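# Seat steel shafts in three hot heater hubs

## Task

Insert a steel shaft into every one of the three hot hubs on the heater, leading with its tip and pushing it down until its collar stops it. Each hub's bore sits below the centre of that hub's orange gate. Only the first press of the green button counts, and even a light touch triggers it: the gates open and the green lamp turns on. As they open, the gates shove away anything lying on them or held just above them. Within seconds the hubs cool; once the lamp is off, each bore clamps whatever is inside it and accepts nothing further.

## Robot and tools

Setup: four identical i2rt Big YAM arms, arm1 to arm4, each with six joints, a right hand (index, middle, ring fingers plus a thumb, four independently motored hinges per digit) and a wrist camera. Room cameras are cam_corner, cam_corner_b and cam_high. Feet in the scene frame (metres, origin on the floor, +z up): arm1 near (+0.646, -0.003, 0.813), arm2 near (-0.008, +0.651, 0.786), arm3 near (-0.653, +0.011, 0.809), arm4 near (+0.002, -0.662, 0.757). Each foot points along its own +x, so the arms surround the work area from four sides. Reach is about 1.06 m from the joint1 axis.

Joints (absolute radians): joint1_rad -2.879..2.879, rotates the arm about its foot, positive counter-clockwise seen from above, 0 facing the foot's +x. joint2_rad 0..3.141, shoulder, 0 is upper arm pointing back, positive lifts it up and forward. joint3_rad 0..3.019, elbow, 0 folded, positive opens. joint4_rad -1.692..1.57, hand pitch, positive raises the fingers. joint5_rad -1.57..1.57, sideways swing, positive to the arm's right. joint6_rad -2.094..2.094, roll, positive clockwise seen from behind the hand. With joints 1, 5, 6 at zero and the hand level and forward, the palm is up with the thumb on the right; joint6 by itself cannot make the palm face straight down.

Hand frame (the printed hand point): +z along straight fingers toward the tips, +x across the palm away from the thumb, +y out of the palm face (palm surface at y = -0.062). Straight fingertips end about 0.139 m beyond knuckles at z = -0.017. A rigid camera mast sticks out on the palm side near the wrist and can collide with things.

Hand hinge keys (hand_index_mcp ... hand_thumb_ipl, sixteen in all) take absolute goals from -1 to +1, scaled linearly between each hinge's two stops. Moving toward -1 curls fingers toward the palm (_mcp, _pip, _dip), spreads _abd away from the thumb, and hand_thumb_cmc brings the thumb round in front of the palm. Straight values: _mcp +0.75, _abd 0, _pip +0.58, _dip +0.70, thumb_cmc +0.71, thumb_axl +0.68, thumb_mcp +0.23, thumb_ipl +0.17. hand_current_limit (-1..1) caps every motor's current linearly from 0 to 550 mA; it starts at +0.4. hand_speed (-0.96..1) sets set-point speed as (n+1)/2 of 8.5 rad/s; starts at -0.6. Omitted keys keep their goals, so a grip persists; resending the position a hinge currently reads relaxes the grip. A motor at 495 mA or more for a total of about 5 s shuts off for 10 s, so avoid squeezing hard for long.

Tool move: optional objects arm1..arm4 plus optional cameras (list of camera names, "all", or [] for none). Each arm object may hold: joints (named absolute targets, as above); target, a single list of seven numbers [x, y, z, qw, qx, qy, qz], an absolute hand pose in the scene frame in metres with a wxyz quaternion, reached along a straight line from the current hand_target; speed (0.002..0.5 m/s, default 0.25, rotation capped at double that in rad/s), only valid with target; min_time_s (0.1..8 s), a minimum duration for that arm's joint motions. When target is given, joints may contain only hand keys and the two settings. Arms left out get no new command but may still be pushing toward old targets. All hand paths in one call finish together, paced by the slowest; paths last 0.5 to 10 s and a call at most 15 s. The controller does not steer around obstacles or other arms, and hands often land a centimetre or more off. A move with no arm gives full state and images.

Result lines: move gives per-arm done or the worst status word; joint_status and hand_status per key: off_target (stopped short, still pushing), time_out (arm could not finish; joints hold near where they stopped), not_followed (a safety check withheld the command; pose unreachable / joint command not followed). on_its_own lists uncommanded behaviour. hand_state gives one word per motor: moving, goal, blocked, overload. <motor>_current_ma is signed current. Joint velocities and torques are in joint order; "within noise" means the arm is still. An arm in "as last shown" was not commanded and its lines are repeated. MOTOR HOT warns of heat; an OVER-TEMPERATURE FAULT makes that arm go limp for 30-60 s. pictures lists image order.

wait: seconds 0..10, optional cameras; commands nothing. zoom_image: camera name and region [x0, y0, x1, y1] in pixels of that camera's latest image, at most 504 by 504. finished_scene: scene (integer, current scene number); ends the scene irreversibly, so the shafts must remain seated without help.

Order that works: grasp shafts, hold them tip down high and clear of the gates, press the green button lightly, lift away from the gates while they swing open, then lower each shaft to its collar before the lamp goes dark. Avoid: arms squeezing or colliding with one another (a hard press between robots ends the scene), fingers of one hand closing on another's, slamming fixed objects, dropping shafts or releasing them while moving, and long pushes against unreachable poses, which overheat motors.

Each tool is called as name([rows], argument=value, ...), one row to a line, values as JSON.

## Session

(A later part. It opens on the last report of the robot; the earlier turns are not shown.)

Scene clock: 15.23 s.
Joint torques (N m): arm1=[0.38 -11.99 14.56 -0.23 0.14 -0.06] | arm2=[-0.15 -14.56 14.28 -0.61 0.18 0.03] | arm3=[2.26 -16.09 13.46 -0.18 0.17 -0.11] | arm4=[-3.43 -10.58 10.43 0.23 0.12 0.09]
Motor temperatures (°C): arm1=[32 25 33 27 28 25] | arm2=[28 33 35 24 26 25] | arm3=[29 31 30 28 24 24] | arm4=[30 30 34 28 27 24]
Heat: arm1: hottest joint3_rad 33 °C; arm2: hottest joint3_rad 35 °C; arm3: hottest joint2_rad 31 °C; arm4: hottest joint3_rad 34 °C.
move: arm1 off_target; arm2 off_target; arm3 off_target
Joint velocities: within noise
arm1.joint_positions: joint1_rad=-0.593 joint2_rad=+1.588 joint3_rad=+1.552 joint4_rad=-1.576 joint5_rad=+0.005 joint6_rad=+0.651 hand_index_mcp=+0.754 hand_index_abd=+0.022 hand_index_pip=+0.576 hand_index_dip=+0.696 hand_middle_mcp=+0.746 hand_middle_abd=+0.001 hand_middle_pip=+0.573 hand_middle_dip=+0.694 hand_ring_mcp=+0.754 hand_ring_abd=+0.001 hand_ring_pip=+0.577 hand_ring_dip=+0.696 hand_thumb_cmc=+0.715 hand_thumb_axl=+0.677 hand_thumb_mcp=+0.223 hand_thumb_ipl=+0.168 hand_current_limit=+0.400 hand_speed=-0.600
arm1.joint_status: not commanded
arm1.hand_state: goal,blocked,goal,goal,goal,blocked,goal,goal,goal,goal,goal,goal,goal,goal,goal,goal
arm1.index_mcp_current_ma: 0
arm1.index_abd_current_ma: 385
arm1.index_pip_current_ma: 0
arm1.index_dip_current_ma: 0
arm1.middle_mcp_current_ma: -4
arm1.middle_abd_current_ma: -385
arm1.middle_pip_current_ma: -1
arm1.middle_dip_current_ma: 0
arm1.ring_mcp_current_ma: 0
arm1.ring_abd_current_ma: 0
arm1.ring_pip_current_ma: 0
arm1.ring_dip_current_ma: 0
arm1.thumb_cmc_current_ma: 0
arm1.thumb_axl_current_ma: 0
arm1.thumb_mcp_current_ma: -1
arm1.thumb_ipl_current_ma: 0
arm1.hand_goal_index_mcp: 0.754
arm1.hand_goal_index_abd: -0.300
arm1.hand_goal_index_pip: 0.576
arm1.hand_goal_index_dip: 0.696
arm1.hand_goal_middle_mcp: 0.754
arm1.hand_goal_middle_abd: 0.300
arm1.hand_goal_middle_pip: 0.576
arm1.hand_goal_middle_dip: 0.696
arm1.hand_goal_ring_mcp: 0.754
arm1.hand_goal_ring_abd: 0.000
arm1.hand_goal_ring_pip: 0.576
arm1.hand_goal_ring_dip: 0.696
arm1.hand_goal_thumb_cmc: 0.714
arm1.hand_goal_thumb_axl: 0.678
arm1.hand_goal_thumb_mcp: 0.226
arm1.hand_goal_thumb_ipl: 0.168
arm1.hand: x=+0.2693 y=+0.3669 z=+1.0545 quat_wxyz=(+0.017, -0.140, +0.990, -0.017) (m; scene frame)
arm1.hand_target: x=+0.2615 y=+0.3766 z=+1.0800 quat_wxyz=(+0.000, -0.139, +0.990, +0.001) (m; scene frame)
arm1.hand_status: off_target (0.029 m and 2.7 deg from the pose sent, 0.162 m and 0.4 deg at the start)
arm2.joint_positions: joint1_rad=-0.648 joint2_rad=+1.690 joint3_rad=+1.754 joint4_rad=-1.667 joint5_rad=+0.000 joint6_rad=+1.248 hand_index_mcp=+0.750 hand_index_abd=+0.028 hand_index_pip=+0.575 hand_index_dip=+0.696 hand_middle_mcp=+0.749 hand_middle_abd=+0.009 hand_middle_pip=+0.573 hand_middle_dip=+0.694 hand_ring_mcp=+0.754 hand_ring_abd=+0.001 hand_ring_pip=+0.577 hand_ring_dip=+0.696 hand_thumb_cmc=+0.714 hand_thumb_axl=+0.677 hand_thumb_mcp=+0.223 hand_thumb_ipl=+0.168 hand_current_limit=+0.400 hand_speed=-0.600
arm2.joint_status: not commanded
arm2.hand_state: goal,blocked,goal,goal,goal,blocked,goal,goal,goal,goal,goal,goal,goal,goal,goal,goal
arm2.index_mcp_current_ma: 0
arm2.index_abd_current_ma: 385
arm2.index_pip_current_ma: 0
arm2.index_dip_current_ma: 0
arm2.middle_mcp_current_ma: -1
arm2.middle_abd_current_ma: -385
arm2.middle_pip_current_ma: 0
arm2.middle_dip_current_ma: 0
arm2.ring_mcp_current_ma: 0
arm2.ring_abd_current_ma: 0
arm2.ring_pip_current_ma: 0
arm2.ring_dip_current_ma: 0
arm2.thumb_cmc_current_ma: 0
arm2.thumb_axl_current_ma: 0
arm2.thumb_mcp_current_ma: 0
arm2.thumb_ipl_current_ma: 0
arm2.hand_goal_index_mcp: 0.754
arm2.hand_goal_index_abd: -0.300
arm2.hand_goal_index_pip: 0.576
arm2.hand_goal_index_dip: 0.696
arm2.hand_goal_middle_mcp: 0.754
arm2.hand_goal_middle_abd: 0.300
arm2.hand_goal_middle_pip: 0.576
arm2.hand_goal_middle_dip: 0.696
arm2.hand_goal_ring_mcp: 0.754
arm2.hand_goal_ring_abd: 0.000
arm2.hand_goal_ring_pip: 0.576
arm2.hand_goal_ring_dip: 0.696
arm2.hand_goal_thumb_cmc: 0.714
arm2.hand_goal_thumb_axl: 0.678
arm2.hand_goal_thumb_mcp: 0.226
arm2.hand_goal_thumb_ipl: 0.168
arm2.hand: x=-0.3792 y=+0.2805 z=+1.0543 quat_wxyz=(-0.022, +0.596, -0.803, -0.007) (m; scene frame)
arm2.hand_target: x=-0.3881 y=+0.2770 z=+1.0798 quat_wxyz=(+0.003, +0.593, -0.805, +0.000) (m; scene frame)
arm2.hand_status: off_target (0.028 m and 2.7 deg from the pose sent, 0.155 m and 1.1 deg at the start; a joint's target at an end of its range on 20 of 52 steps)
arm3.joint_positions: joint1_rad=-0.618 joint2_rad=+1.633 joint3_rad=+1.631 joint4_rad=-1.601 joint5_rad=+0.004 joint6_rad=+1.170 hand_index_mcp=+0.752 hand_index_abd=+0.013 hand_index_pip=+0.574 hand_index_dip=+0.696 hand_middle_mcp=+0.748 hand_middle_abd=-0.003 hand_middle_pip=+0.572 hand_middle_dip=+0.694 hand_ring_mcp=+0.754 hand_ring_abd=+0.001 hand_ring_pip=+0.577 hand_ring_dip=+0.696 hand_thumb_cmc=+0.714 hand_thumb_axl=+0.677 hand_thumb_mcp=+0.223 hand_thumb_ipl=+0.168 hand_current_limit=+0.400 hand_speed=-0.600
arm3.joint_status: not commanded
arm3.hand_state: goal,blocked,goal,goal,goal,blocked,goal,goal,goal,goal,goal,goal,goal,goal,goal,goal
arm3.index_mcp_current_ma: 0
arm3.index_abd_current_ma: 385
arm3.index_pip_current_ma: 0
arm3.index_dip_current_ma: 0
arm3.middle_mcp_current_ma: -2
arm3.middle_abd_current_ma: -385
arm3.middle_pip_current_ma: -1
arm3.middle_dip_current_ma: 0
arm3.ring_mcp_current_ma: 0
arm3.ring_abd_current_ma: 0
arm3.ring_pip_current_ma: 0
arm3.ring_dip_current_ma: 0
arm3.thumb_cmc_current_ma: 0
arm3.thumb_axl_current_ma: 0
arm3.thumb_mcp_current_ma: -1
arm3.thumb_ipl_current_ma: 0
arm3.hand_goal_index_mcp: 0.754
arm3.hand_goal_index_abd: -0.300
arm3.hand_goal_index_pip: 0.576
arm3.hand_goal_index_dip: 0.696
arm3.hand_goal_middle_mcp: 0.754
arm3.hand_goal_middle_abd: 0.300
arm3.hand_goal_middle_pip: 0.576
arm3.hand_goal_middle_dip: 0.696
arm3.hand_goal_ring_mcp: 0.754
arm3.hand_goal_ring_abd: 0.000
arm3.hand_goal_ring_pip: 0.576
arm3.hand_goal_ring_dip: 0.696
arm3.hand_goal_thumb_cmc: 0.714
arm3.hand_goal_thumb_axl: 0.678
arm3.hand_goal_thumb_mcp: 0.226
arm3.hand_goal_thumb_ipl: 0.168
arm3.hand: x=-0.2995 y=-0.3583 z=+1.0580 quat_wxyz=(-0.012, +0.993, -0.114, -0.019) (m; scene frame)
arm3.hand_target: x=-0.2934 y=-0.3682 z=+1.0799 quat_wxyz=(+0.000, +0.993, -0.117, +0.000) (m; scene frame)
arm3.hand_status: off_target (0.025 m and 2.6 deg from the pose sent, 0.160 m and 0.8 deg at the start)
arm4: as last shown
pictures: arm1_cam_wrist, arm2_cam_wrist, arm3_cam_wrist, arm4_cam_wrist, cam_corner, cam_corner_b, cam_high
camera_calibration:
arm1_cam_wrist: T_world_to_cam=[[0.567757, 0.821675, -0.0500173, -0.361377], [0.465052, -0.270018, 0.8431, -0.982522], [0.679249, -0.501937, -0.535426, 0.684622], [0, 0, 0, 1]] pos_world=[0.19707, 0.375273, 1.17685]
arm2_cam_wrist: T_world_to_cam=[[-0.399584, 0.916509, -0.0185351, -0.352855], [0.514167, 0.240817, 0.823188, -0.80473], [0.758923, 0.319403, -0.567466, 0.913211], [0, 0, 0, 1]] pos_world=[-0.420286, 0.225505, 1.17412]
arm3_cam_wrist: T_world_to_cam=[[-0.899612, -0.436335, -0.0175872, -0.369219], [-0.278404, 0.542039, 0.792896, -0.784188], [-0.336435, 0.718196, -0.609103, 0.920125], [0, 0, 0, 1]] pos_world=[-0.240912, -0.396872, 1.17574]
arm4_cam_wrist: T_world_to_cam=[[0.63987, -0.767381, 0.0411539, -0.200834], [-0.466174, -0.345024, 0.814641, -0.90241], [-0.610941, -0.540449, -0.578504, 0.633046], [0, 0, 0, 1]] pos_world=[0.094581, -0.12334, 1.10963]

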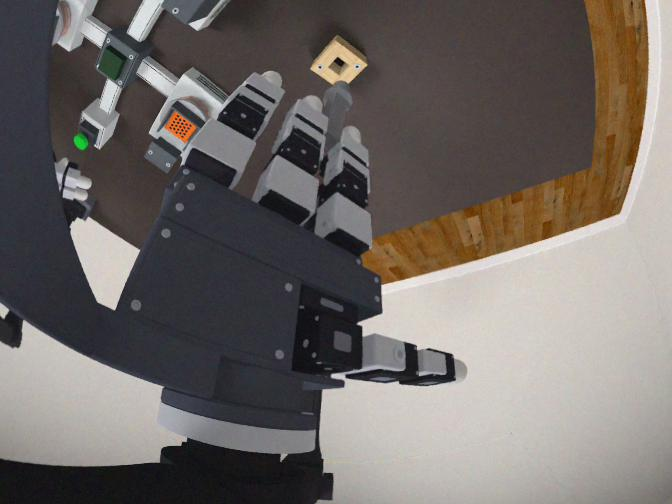

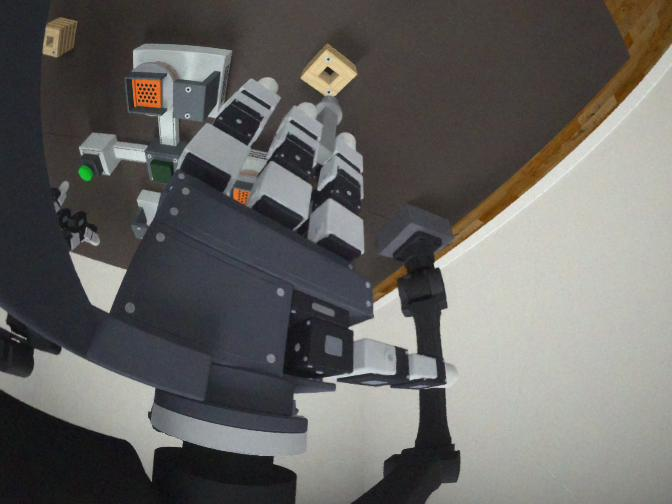

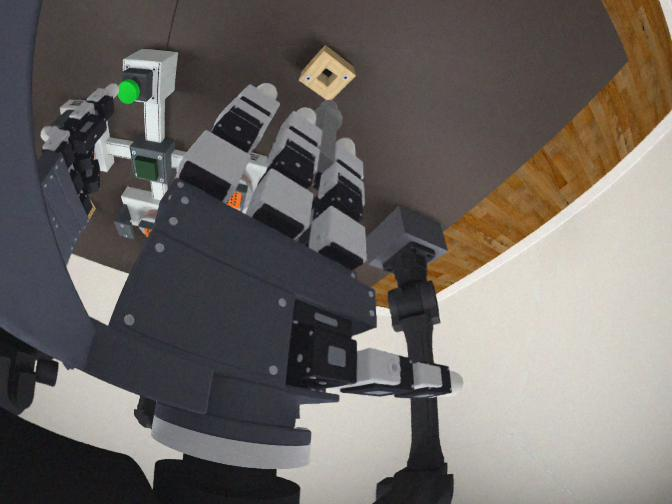

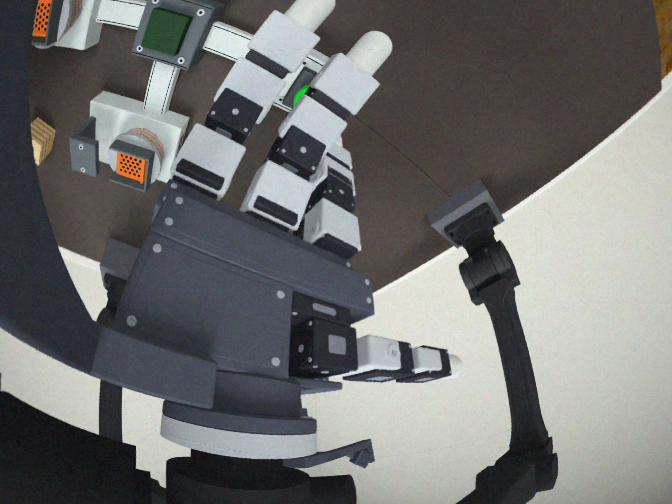

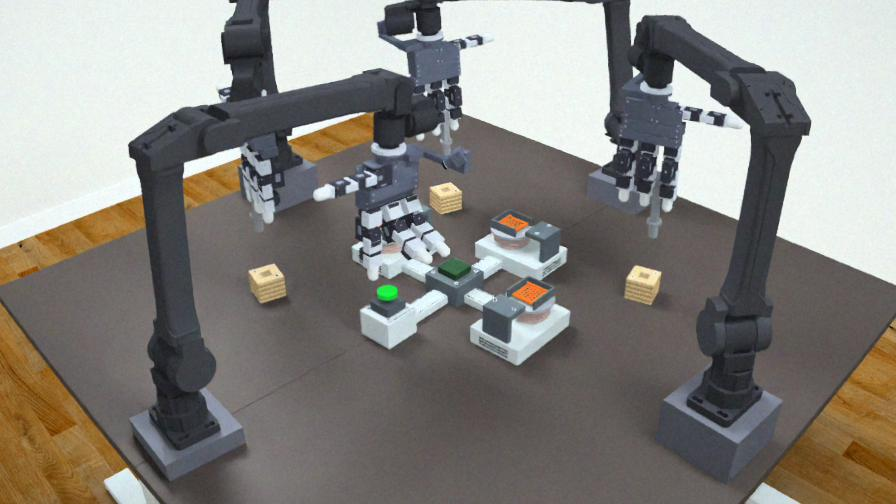

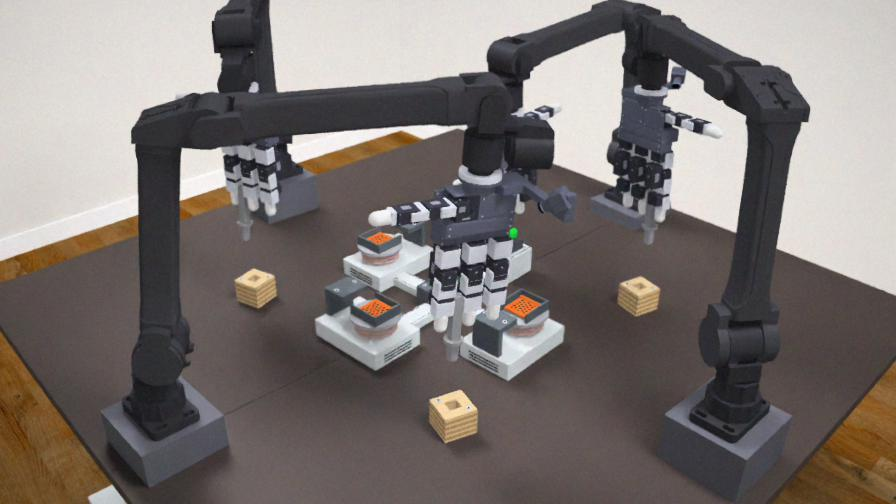

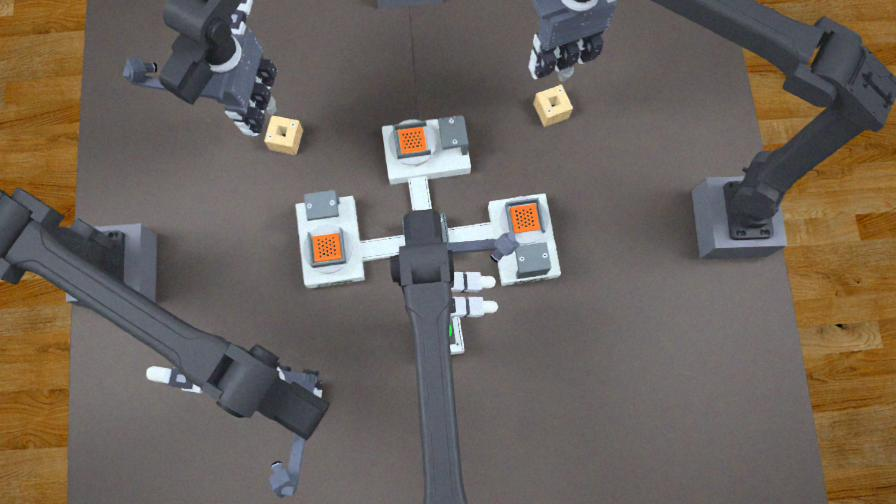

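move(arm1={"target": [0.180, 0.096, 1.07, 0, 0, 1, 0], "speed": 0.3}, arm2={"target": [-0.094, 0.192, 1.07, 0, 0.7071, -0.7071, 0], "speed": 0.3}, arm3={"target": [-0.189, -0.0745, 1.08, 0, 1, 0, 0], "speed": 0.3})

move(arm1={"target": [0.180, 0.096, 1.04, 0, 0, 1, 0], "speed": 0.15}, arm2={"target": [-0.094, 0.192, 1.045, 0, 0.7071, -0.7071, 0], "speed": 0.15}, arm3={"target": [-0.189, -0.0745, 1.045, 0, 1, 0, 0], "speed": 0.15}, arm4={"target": [0.0775, -0.170, 0.98, 0, 0.7071, 0.7071, 0], "speed": 0.15}, cameras=["all"])

zoom_image(camera="arm1_cam_wrist", region=[270, 30, 390, 120])

zoom_image(camera="arm2_cam_wrist", region=[270, 40, 390, 130])

zoom_image(camera="arm3_cam_wrist", region=[270, 40, 390, 130])

zoom_image(camera="cam_corner", region=[480, 180, 580, 320])

zoom_image(camera="cam_corner_b", region=[480, 200, 580, 340])

zoom_image(camera="cam_corner_b", region=[330, 200, 430, 340])

zoom_image(camera="cam_corner", region=[340, 200, 440, 340])

Scene clock: 18.40 s.
Joint torques (N m): arm1=[0.26 -11.87 14.31 0.08 0.18 0.04] | arm2=[0.79 -12.34 11.45 -0.02 0.13 0.11] | arm3=[2.78 -15.38 13.19 -0.1 0.16 0.03] | arm4=[-3.14 -10.75 10.41 0.21 0.14 0.1]
Motor temperatures (°C): arm1=[31 25 34 27 28 25] | arm2=[28 33 36 24 26 25] | arm3=[29 31 31 28 24 24] | arm4=[30 30 35 28 27 24]
Heat: arm1: hottest joint3_rad 34 °C; arm2: hottest joint3_rad 36 °C; arm3: hottest joint2_rad 31 °C; arm4: hottest joint3_rad 35 °C.
move: arm1 off_target; arm2 off_target; arm3 off_target
Joint velocities: within noise
arm1.joint_positions: joint1_rad=+0.031 joint2_rad=+1.606 joint3_rad=+1.550 joint4_rad=-1.563 joint5_rad=+0.006 joint6_rad=+1.542 hand_index_mcp=+0.756 hand_index_abd=+0.022 hand_index_pip=+0.577 hand_index_dip=+0.696 hand_middle_mcp=+0.750 hand_middle_abd=+0.001 hand_middle_pip=+0.575 hand_middle_dip=+0.696 hand_ring_mcp=+0.754 hand_ring_abd=+0.001 hand_ring_pip=+0.577 hand_ring_dip=+0.696 hand_thumb_cmc=+0.715 hand_thumb_axl=+0.677 hand_thumb_mcp=+0.223 hand_thumb_ipl=+0.168 hand_current_limit=+0.400 hand_speed=-0.600
arm1.joint_status: not commanded
arm1.hand_state: goal,blocked,goal,goal,goal,blocked,goal,goal,goal,goal,goal,goal,goal,goal,goal,goal
arm1.index_mcp_current_ma: 0
arm1.index_abd_current_ma: 385
arm1.index_pip_current_ma: 0
arm1.index_dip_current_ma: 0
arm1.middle_mcp_current_ma: -1
arm1.middle_abd_current_ma: -385
arm1.middle_pip_current_ma: 0
arm1.middle_dip_current_ma: 0
arm1.ring_mcp_current_ma: 0
arm1.ring_abd_current_ma: 0
arm1.ring_pip_current_ma: 0
arm1.ring_dip_current_ma: 0
arm1.thumb_cmc_current_ma: 0
arm1.thumb_axl_current_ma: 0
arm1.thumb_mcp_current_ma: -1
arm1.thumb_ipl_current_ma: 0
arm1.hand_goal_index_mcp: 0.754
arm1.hand_goal_index_abd: -0.300
arm1.hand_goal_index_pip: 0.576
arm1.hand_goal_index_dip: 0.696
arm1.hand_goal_middle_mcp: 0.754
arm1.hand_goal_middle_abd: 0.300
arm1.hand_goal_middle_pip: 0.576
arm1.hand_goal_middle_dip: 0.696
arm1.hand_goal_ring_mcp: 0.754
arm1.hand_goal_ring_abd: 0.000
arm1.hand_goal_ring_pip: 0.576
arm1.hand_goal_ring_dip: 0.696
arm1.hand_goal_thumb_cmc: 0.714
arm1.hand_goal_thumb_axl: 0.678
arm1.hand_goal_thumb_mcp: 0.226
arm1.hand_goal_thumb_ipl: 0.168
arm1.hand: x=+0.1950 y=+0.0927 z=+1.0512 quat_wxyz=(+0.025, -0.007, +1.000, -0.002) (m; scene frame)
arm1.hand_target: x=+0.1811 y=+0.0959 z=+1.0701 quat_wxyz=(+0.000, +0.000, +1.000, +0.000) (m; scene frame)
arm1.hand_status: off_target (0.024 m and 3.0 deg from the pose sent, 0.286 m and 16.3 deg at the start)
arm2.joint_positions: joint1_rad=-0.024 joint2_rad=+1.581 joint3_rad=+1.632 joint4_rad=-1.636 joint5_rad=+0.007 joint6_rad=+1.571 hand_index_mcp=+0.754 hand_index_abd=+0.028 hand_index_pip=+0.576 hand_index_dip=+0.696 hand_middle_mcp=+0.753 hand_middle_abd=+0.009 hand_middle_pip=+0.576 hand_middle_dip=+0.696 hand_ring_mcp=+0.753 hand_ring_abd=+0.001 hand_ring_pip=+0.577 hand_ring_dip=+0.696 hand_thumb_cmc=+0.714 hand_thumb_axl=+0.677 hand_thumb_mcp=+0.223 hand_thumb_ipl=+0.168 hand_current_limit=+0.400 hand_speed=-0.600
arm2.joint_status: not commanded
arm2.hand_state: goal,blocked,goal,goal,goal,blocked,goal,goal,goal,goal,goal,goal,goal,goal,goal,goal
arm2.index_mcp_current_ma: 0
arm2.index_abd_current_ma: 385
arm2.index_pip_current_ma: 0
arm2.index_dip_current_ma: 0
arm2.middle_mcp_current_ma: 0
arm2.middle_abd_current_ma: -385
arm2.middle_pip_current_ma: 0
arm2.middle_dip_current_ma: 0
arm2.ring_mcp_current_ma: 0
arm2.ring_abd_current_ma: 0
arm2.ring_pip_current_ma: 0
arm2.ring_dip_current_ma: 0
arm2.thumb_cmc_current_ma: 0
arm2.thumb_axl_current_ma: 0
arm2.thumb_mcp_current_ma: 0
arm2.thumb_ipl_current_ma: 0
arm2.hand_goal_index_mcp: 0.754
arm2.hand_goal_index_abd: -0.300
arm2.hand_goal_index_pip: 0.576
arm2.hand_goal_index_dip: 0.696
arm2.hand_goal_middle_mcp: 0.754
arm2.hand_goal_middle_abd: 0.300
arm2.hand_goal_middle_pip: 0.576
arm2.hand_goal_middle_dip: 0.696
arm2.hand_goal_ring_mcp: 0.754
arm2.hand_goal_ring_abd: 0.000
arm2.hand_goal_ring_pip: 0.576
arm2.hand_goal_ring_dip: 0.696
arm2.hand_goal_thumb_cmc: 0.714
arm2.hand_goal_thumb_axl: 0.678
arm2.hand_goal_thumb_mcp: 0.226
arm2.hand_goal_thumb_ipl: 0.168
arm2.hand: x=-0.0941 y=+0.1986 z=+1.0618 quat_wxyz=(-0.009, +0.710, -0.704, -0.008) (m; scene frame)
arm2.hand_target: x=-0.0940 y=+0.1922 z=+1.0700 quat_wxyz=(+0.000, +0.707, -0.707, +0.000) (m; scene frame)
arm2.hand_status: off_target (0.011 m and 1.5 deg from the pose sent, 0.299 m and 17.0 deg at the start)
arm3.joint_positions: joint1_rad=+0.026 joint2_rad=+1.595 joint3_rad=+1.581 joint4_rad=-1.596 joint5_rad=+0.010 joint6_rad=+1.574 hand_index_mcp=+0.755 hand_index_abd=+0.013 hand_index_pip=+0.577 hand_index_dip=+0.696 hand_middle_mcp=+0.752 hand_middle_abd=-0.003 hand_middle_pip=+0.575 hand_middle_dip=+0.696 hand_ring_mcp=+0.753 hand_ring_abd=+0.001 hand_ring_pip=+0.577 hand_ring_dip=+0.696 hand_thumb_cmc=+0.714 hand_thumb_axl=+0.677 hand_thumb_mcp=+0.223 hand_thumb_ipl=+0.168 hand_current_limit=+0.400 hand_speed=-0.600
arm3.joint_status: not commanded
arm3.hand_state: goal,blocked,goal,goal,goal,blocked,goal,goal,goal,goal,goal,goal,goal,goal,goal,goal
arm3.index_mcp_current_ma: 0
arm3.index_abd_current_ma: 385
arm3.index_pip_current_ma: 0
arm3.index_dip_current_ma: 0
arm3.middle_mcp_current_ma: 0
arm3.middle_abd_current_ma: -385
arm3.middle_pip_current_ma: 0
arm3.middle_dip_current_ma: 0
arm3.ring_mcp_current_ma: 0
arm3.ring_abd_current_ma: 0
arm3.ring_pip_current_ma: 0
arm3.ring_dip_current_ma: 0
arm3.thumb_cmc_current_ma: 0
arm3.thumb_axl_current_ma: 0
arm3.thumb_mcp_current_ma: -1
arm3.thumb_ipl_current_ma: 0
arm3.hand_goal_index_mcp: 0.754
arm3.hand_goal_index_abd: -0.300
arm3.hand_goal_index_pip: 0.576
arm3.hand_goal_index_dip: 0.696
arm3.hand_goal_middle_mcp: 0.754
arm3.hand_goal_middle_abd: 0.300
arm3.hand_goal_middle_pip: 0.576
arm3.hand_goal_middle_dip: 0.696
arm3.hand_goal_ring_mcp: 0.754
arm3.hand_goal_ring_abd: 0.000
arm3.hand_goal_ring_pip: 0.576
arm3.hand_goal_ring_dip: 0.696
arm3.hand_goal_thumb_cmc: 0.714
arm3.hand_goal_thumb_axl: 0.678
arm3.hand_goal_thumb_mcp: 0.226
arm3.hand_goal_thumb_ipl: 0.168
arm3.hand: x=-0.2014 y=-0.0735 z=+1.0613 quat_wxyz=(-0.001, +1.000, +0.006, -0.023) (m; scene frame)
arm3.hand_target: x=-0.1900 y=-0.0744 z=+1.0799 quat_wxyz=(+0.000, +1.000, +0.000, +0.000) (m; scene frame)
arm3.hand_status: off_target (0.022 m and 2.7 deg from the pose sent, 0.305 m and 13.4 deg at the start)
arm4: as last shown
pictures: none

Scene clock: 19.50 s.
Joint torques (N m): arm1=[0.32 -11.87 10.25 0.64 0.17 0.05] | arm2=[0.67 -12.28 8.96 0.21 0.13 0.11] | arm3=[2.32 -14.86 8.96 0.5 0.16 0] | arm4=[-3.25 -10.93 9.94 0.28 0.13 0.09]
Motor temperatures (°C): arm1=[31 25 34 27 28 25] | arm2=[28 33 36 24 26 25] | arm3=[29 31 31 28 24 24] | arm4=[30 30 35 28 27 24]
Heat: arm1: hottest joint3_rad 34 °C; arm2: hottest joint3_rad 36 °C; arm3: hottest joint2_rad 31 °C; arm4: hottest joint3_rad 35 °C.
move: arm1 done; arm2 done; arm3 done; arm4 off_target
Joint velocities: within noise
arm1.joint_positions: joint1_rad=+0.031 joint2_rad=+1.610 joint3_rad=+1.529 joint4_rad=-1.498 joint5_rad=+0.006 joint6_rad=+1.543 hand_index_mcp=+0.756 hand_index_abd=+0.022 hand_index_pip=+0.577 hand_index_dip=+0.696 hand_middle_mcp=+0.750 hand_middle_abd=+0.001 hand_middle_pip=+0.575 hand_middle_dip=+0.696 hand_ring_mcp=+0.754 hand_ring_abd=+0.001 hand_ring_pip=+0.577 hand_ring_dip=+0.696 hand_thumb_cmc=+0.715 hand_thumb_axl=+0.677 hand_thumb_mcp=+0.223 hand_thumb_ipl=+0.168 hand_current_limit=+0.400 hand_speed=-0.600
arm1.joint_status: not commanded
arm1.hand_state: goal,blocked,goal,goal,goal,blocked,goal,goal,goal,goal,goal,goal,goal,goal,goal,goal
arm1.index_mcp_current_ma: 0
arm1.index_abd_current_ma: 385
arm1.index_pip_current_ma: 0
arm1.index_dip_current_ma: 0
arm1.middle_mcp_current_ma: -1
arm1.middle_abd_current_ma: -385
arm1.middle_pip_current_ma: 0
arm1.middle_dip_current_ma: 0
arm1.ring_mcp_current_ma: 0
arm1.ring_abd_current_ma: 0
arm1.ring_pip_current_ma: 0
arm1.ring_dip_current_ma: 0
arm1.thumb_cmc_current_ma: 0
arm1.thumb_axl_current_ma: 0
arm1.thumb_mcp_current_ma: -1
arm1.thumb_ipl_current_ma: 0
arm1.hand_goal_index_mcp: 0.754
arm1.hand_goal_index_abd: -0.300
arm1.hand_goal_index_pip: 0.576
arm1.hand_goal_index_dip: 0.696
arm1.hand_goal_middle_mcp: 0.754
arm1.hand_goal_middle_abd: 0.300
arm1.hand_goal_middle_pip: 0.576
arm1.hand_goal_middle_dip: 0.696
arm1.hand_goal_ring_mcp: 0.754
arm1.hand_goal_ring_abd: 0.000
arm1.hand_goal_ring_pip: 0.576
arm1.hand_goal_ring_dip: 0.696
arm1.hand_goal_thumb_cmc: 0.714
arm1.hand_goal_thumb_axl: 0.678
arm1.hand_goal_thumb_mcp: 0.226
arm1.hand_goal_thumb_ipl: 0.168
arm1.hand: x=+0.1844 y=+0.0927 z=+1.0400 quat_wxyz=(+0.005, -0.007, +1.000, -0.001) (m; scene frame)
arm1.hand_target: x=+0.1801 y=+0.0960 z=+1.0400 quat_wxyz=(+0.000, +0.000, +1.000, +0.000) (m; scene frame)
arm1.hand_status: done (0.005 m and 1.0 deg from the pose sent, 0.019 m and 3.0 deg at the start)
arm2.joint_positions: joint1_rad=-0.024 joint2_rad=+1.581 joint3_rad=+1.593 joint4_rad=-1.575 joint5_rad=+0.007 joint6_rad=+1.571 hand_index_mcp=+0.754 hand_index_abd=+0.028 hand_index_pip=+0.576 hand_index_dip=+0.696 hand_middle_mcp=+0.753 hand_middle_abd=+0.009 hand_middle_pip=+0.576 hand_middle_dip=+0.696 hand_ring_mcp=+0.753 hand_ring_abd=+0.001 hand_ring_pip=+0.577 hand_ring_dip=+0.696 hand_thumb_cmc=+0.714 hand_thumb_axl=+0.677 hand_thumb_mcp=+0.223 hand_thumb_ipl=+0.168 hand_current_limit=+0.400 hand_speed=-0.600
arm2.joint_status: not commanded
arm2.hand_state: goal,blocked,goal,goal,goal,blocked,goal,goal,goal,goal,goal,goal,goal,goal,goal,goal
arm2.index_mcp_current_ma: 0
arm2.index_abd_current_ma: 385
arm2.index_pip_current_ma: 0
arm2.index_dip_current_ma: 0
arm2.middle_mcp_current_ma: 0
arm2.middle_abd_current_ma: -385
arm2.middle_pip_current_ma: 0
arm2.middle_dip_current_ma: 0
arm2.ring_mcp_current_ma: 0
arm2.ring_abd_current_ma: 0
arm2.ring_pip_current_ma: 0
arm2.ring_dip_current_ma: 0
arm2.thumb_cmc_current_ma: 0
arm2.thumb_axl_current_ma: 0
arm2.thumb_mcp_current_ma: 0
arm2.thumb_ipl_current_ma: 0
arm2.hand_goal_index_mcp: 0.754
arm2.hand_goal_index_abd: -0.300
arm2.hand_goal_index_pip: 0.576
arm2.hand_goal_index_dip: 0.696
arm2.hand_goal_middle_mcp: 0.754
arm2.hand_goal_middle_abd: 0.300
arm2.hand_goal_middle_pip: 0.576
arm2.hand_goal_middle_dip: 0.696
arm2.hand_goal_ring_mcp: 0.754
arm2.hand_goal_ring_abd: 0.000
arm2.hand_goal_ring_pip: 0.576
arm2.hand_goal_ring_dip: 0.696
arm2.hand_goal_thumb_cmc: 0.714
arm2.hand_goal_thumb_axl: 0.678
arm2.hand_goal_thumb_mcp: 0.226
arm2.hand_goal_thumb_ipl: 0.168
arm2.hand: x=-0.0939 y=+0.1929 z=+1.0462 quat_wxyz=(-0.002, +0.710, -0.705, +0.000) (m; scene frame)
arm2.hand_target: x=-0.0940 y=+0.1920 z=+1.0450 quat_wxyz=(+0.000, +0.707, -0.707, +0.000) (m; scene frame)
arm2.hand_status: done (0.002 m and 0.5 deg from the pose sent, 0.018 m and 1.5 deg at the start)
arm3.joint_positions: joint1_rad=+0.026 joint2_rad=+1.596 joint3_rad=+1.547 joint4_rad=-1.516 joint5_rad=+0.010 joint6_rad=+1.574 hand_index_mcp=+0.755 hand_index_abd=+0.013 hand_index_pip=+0.577 hand_index_dip=+0.696 hand_middle_mcp=+0.752 hand_middle_abd=-0.003 hand_middle_pip=+0.575 hand_middle_dip=+0.696 hand_ring_mcp=+0.753 hand_ring_abd=+0.001 hand_ring_pip=+0.577 hand_ring_dip=+0.696 hand_thumb_cmc=+0.714 hand_thumb_axl=+0.677 hand_thumb_mcp=+0.223 hand_thumb_ipl=+0.168 hand_current_limit=+0.400 hand_speed=-0.600
arm3.joint_status: not commanded
arm3.hand_state: goal,blocked,goal,goal,goal,blocked,goal,goal,goal,goal,goal,goal,goal,goal,goal,goal
arm3.index_mcp_current_ma: 0
arm3.index_abd_current_ma: 385
arm3.index_pip_current_ma: 0
arm3.index_dip_current_ma: 0
arm3.middle_mcp_current_ma: 0
arm3.middle_abd_current_ma: -385
arm3.middle_pip_current_ma: 0
arm3.middle_dip_current_ma: 0
arm3.ring_mcp_current_ma: 0
arm3.ring_abd_current_ma: 0
arm3.ring_pip_current_ma: 0
arm3.ring_dip_current_ma: 0
arm3.thumb_cmc_current_ma: 0
arm3.thumb_axl_current_ma: 0
arm3.thumb_mcp_current_ma: -1
arm3.thumb_ipl_current_ma: 0
arm3.hand_goal_index_mcp: 0.754
arm3.hand_goal_index_abd: -0.300
arm3.hand_goal_index_pip: 0.576
arm3.hand_goal_index_dip: 0.696
arm3.hand_goal_middle_mcp: 0.754
arm3.hand_goal_middle_abd: 0.300
arm3.hand_goal_middle_pip: 0.576
arm3.hand_goal_middle_dip: 0.696
arm3.hand_goal_ring_mcp: 0.754
arm3.hand_goal_ring_abd: 0.000
arm3.hand_goal_ring_pip: 0.576
arm3.hand_goal_ring_dip: 0.696
arm3.hand_goal_thumb_cmc: 0.714
arm3.hand_goal_thumb_axl: 0.678
arm3.hand_goal_thumb_mcp: 0.226
arm3.hand_goal_thumb_ipl: 0.168
arm3.hand: x=-0.1907 y=-0.0732 z=+1.0463 quat_wxyz=(-0.001, +1.000, +0.005, -0.001) (m; scene frame)
arm3.hand_target: x=-0.1890 y=-0.0745 z=+1.0450 quat_wxyz=(+0.000, +1.000, +0.000, +0.000) (m; scene frame)
arm3.hand_status: done (0.002 m and 0.7 deg from the pose sent, 0.021 m and 2.7 deg at the start)
arm4.joint_positions: joint1_rad=+0.072 joint2_rad=+1.657 joint3_rad=+1.582 joint4_rad=-1.508 joint5_rad=-0.008 joint6_rad=+1.565 hand_index_mcp=+0.755 hand_index_abd=+0.000 hand_index_pip=+0.577 hand_index_dip=+0.696 hand_middle_mcp=+0.314 hand_middle_abd=+0.000 hand_middle_pip=+0.007 hand_middle_dip=+0.696 hand_ring_mcp=+0.312 hand_ring_abd=+0.000 hand_ring_pip=+0.007 hand_ring_dip=+0.696 hand_thumb_cmc=+0.715 hand_thumb_axl=+0.677 hand_thumb_mcp=+0.223 hand_thumb_ipl=+0.168 hand_current_limit=+0.400 hand_speed=-0.600
arm4.joint_status: not commanded
arm4.hand_state: goal,goal,goal,goal,goal,goal,goal,goal,goal,goal,goal,goal,goal,goal,goal,goal
arm4.index_mcp_current_ma: 0
arm4.index_abd_current_ma: 0
arm4.index_pip_current_ma: 0
arm4.index_dip_current_ma: 0
arm4.middle_mcp_current_ma: 4
arm4.middle_abd_current_ma: 0
arm4.middle_pip_current_ma: 1
arm4.middle_dip_current_ma: 0
arm4.ring_mcp_current_ma: 3
arm4.ring_abd_current_ma: 0
arm4.ring_pip_current_ma: 1
arm4.ring_dip_current_ma: 0
arm4.thumb_cmc_current_ma: 0
arm4.thumb_axl_current_ma: 0
arm4.thumb_mcp_current_ma: 0
arm4.thumb_ipl_current_ma: 0
arm4.hand_goal_index_mcp: 0.754
arm4.hand_goal_index_abd: 0.000
arm4.hand_goal_index_pip: 0.576
arm4.hand_goal_index_dip: 0.696
arm4.hand_goal_middle_mcp: 0.300
arm4.hand_goal_middle_abd: 0.000
arm4.hand_goal_middle_pip: 0.000
arm4.hand_goal_middle_dip: 0.696
arm4.hand_goal_ring_mcp: 0.300
arm4.hand_goal_ring_abd: 0.000
arm4.hand_goal_ring_pip: 0.000
arm4.hand_goal_ring_dip: 0.696
arm4.hand_goal_thumb_cmc: 0.714
arm4.hand_goal_thumb_axl: 0.678
arm4.hand_goal_thumb_mcp: 0.226
arm4.hand_goal_thumb_ipl: 0.168
arm4.hand: x=+0.0745 y=-0.1806 z=+0.9794 quat_wxyz=(+0.008, +0.698, +0.716, -0.006) (m; scene frame)
arm4.hand_target: x=+0.0775 y=-0.1704 z=+0.9799 quat_wxyz=(+0.000, +0.707, +0.707, +0.000) (m; scene frame)
arm4.hand_status: off_target (0.011 m and 1.9 deg from the pose sent, 0.019 m and 2.2 deg at the start)
pictures: arm1_cam_wrist, arm2_cam_wrist, arm3_cam_wrist, arm4_cam_wrist, cam_corner, cam_corner_b, cam_high
camera_calibration:
arm1_cam_wrist: T_world_to_cam=[[0.763861, 0.644058, -0.0412977, -0.117371], [0.39215, -0.412369, 0.822295, -0.956587], [0.512576, -0.644315, -0.56756, 0.674193], [0, 0, 0, 1]] pos_world=[0.119206, 0.115518, 1.1644]
arm2_cam_wrist: T_world_to_cam=[[-0.653732, 0.75566, -0.0401524, -0.129005], [0.430508, 0.415027, 0.801508, -0.942483], [0.622332, 0.506685, -0.596634, 0.701744], [0, 0, 0, 1]] pos_world=[-0.115306, 0.133076, 1.16891]
arm3_cam_wrist: T_world_to_cam=[[-0.768963, -0.638203, -0.0373131, -0.116356], [-0.429862, 0.472969, 0.769103, -0.908102], [-0.473196, 0.607451, -0.638035, 0.740854], [0, 0, 0, 1]] pos_world=[-0.129262, -0.094788, 1.16677]
arm4_cam_wrist: T_world_to_cam=[[0.639042, -0.768351, 0.0355256, -0.189936], [-0.466456, -0.350402, 0.81218, -0.892836], [-0.611591, -0.535588, -0.582324, 0.637144], [0, 0, 0, 1]] pos_world=[0.0945796, -0.117543, 1.10292]

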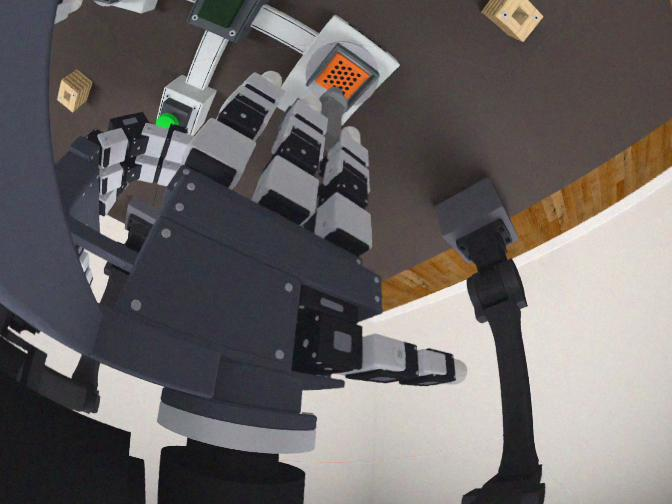

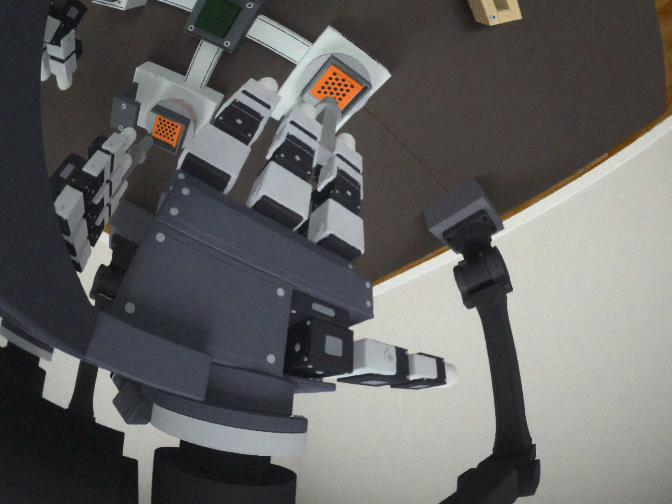

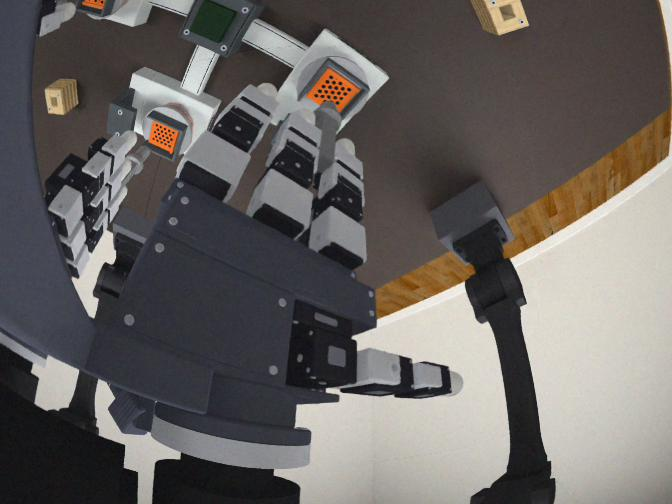

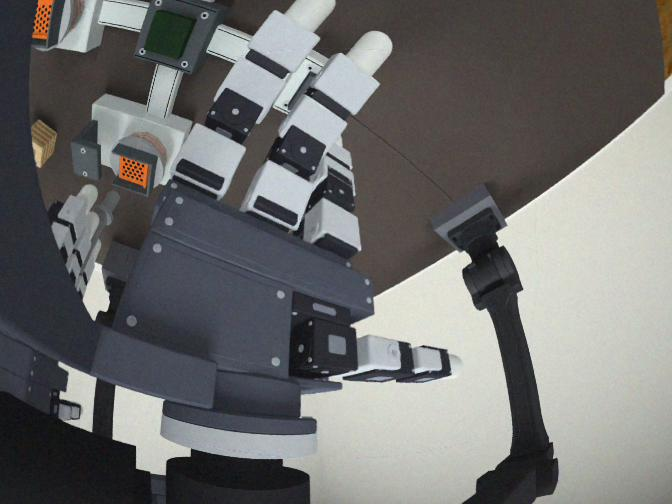

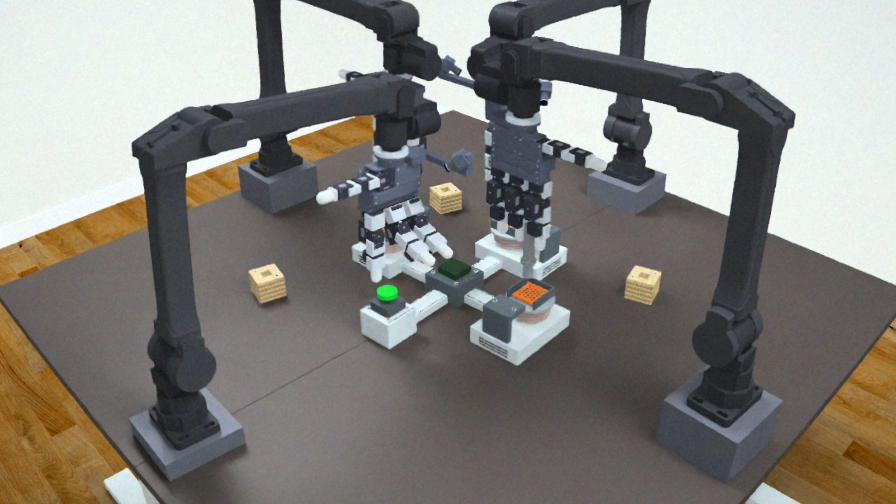

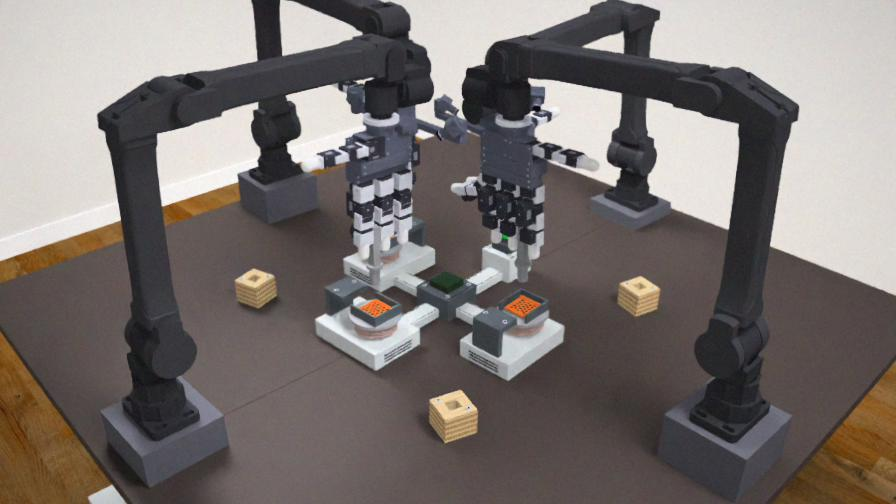

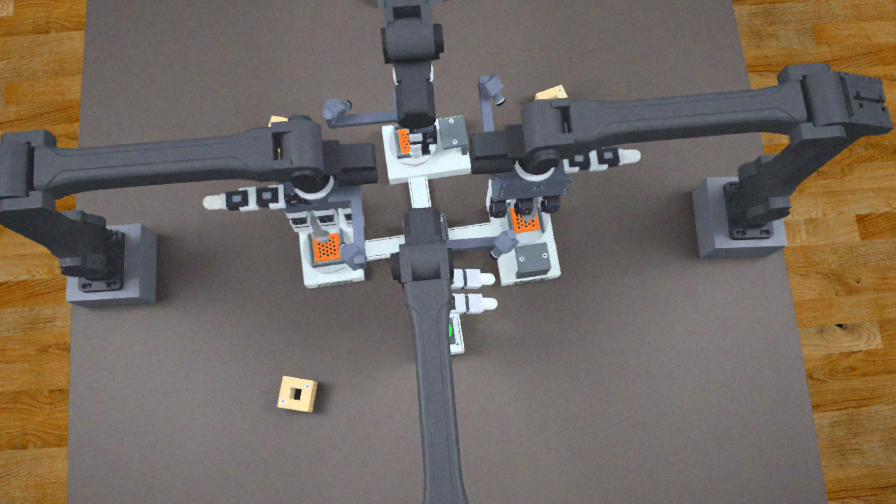

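Scaled by 4.200 from the camera's 672x504 image, which has a finer 960x720 frame.

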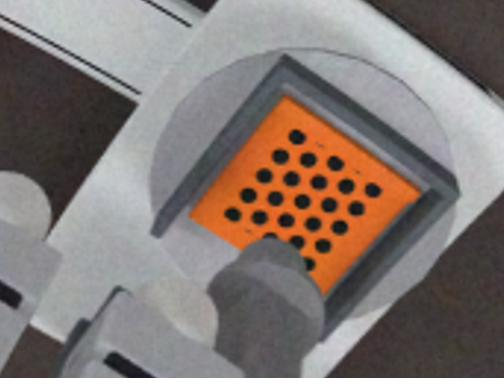

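Scaled by 4.200 from the camera's 672x504 image, which has a finer 960x720 frame.

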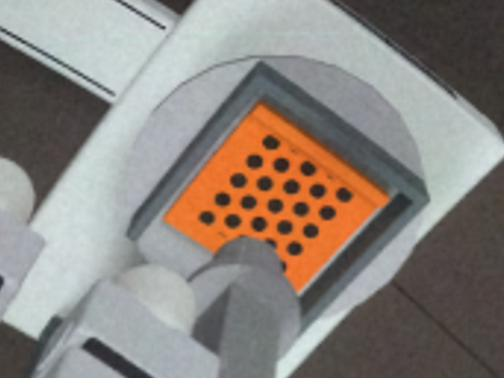

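Scaled by 4.200 from the camera's 672x504 image, which has a finer 960x720 frame.

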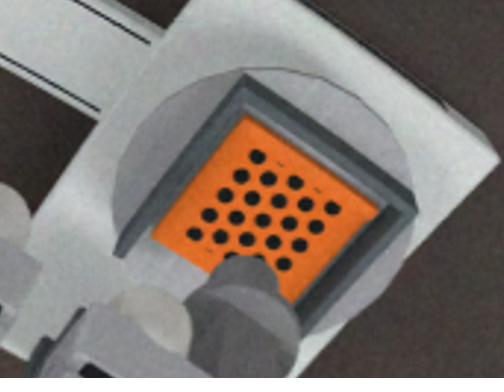

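Scaled by 3.600 from the camera's 896x504 image, which has a finer 1280x720 frame.

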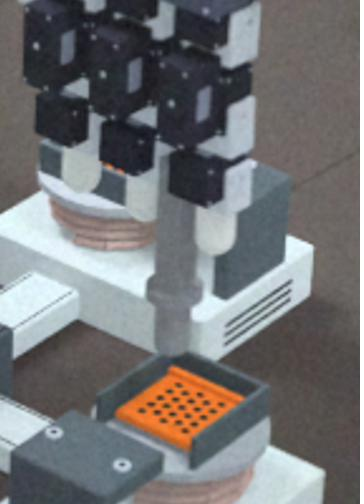

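Scaled by 3.600 from the camera's 896x504 image, which has a finer 1280x720 frame.

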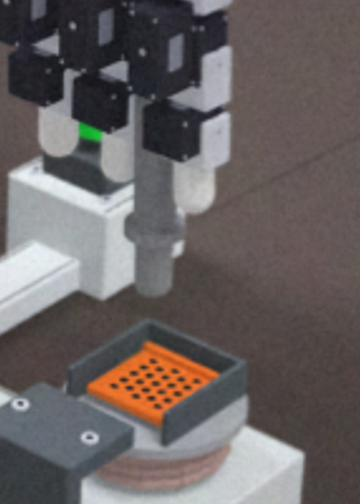

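Scaled by 3.600 from the camera's 896x504 image, which has a finer 1280x720 frame.

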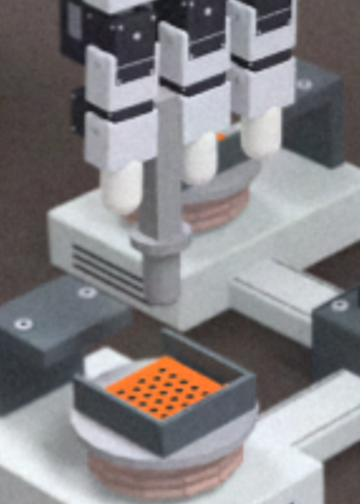

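Scaled by 3.600 from the camera's 896x504 image, which has a finer 1280x720 frame.

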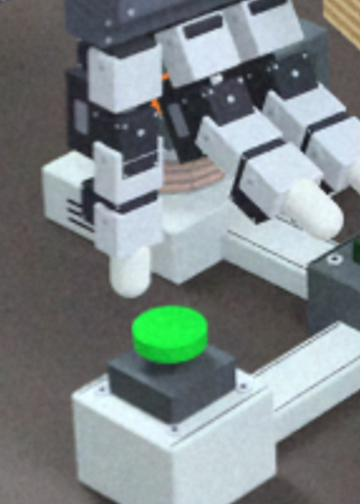

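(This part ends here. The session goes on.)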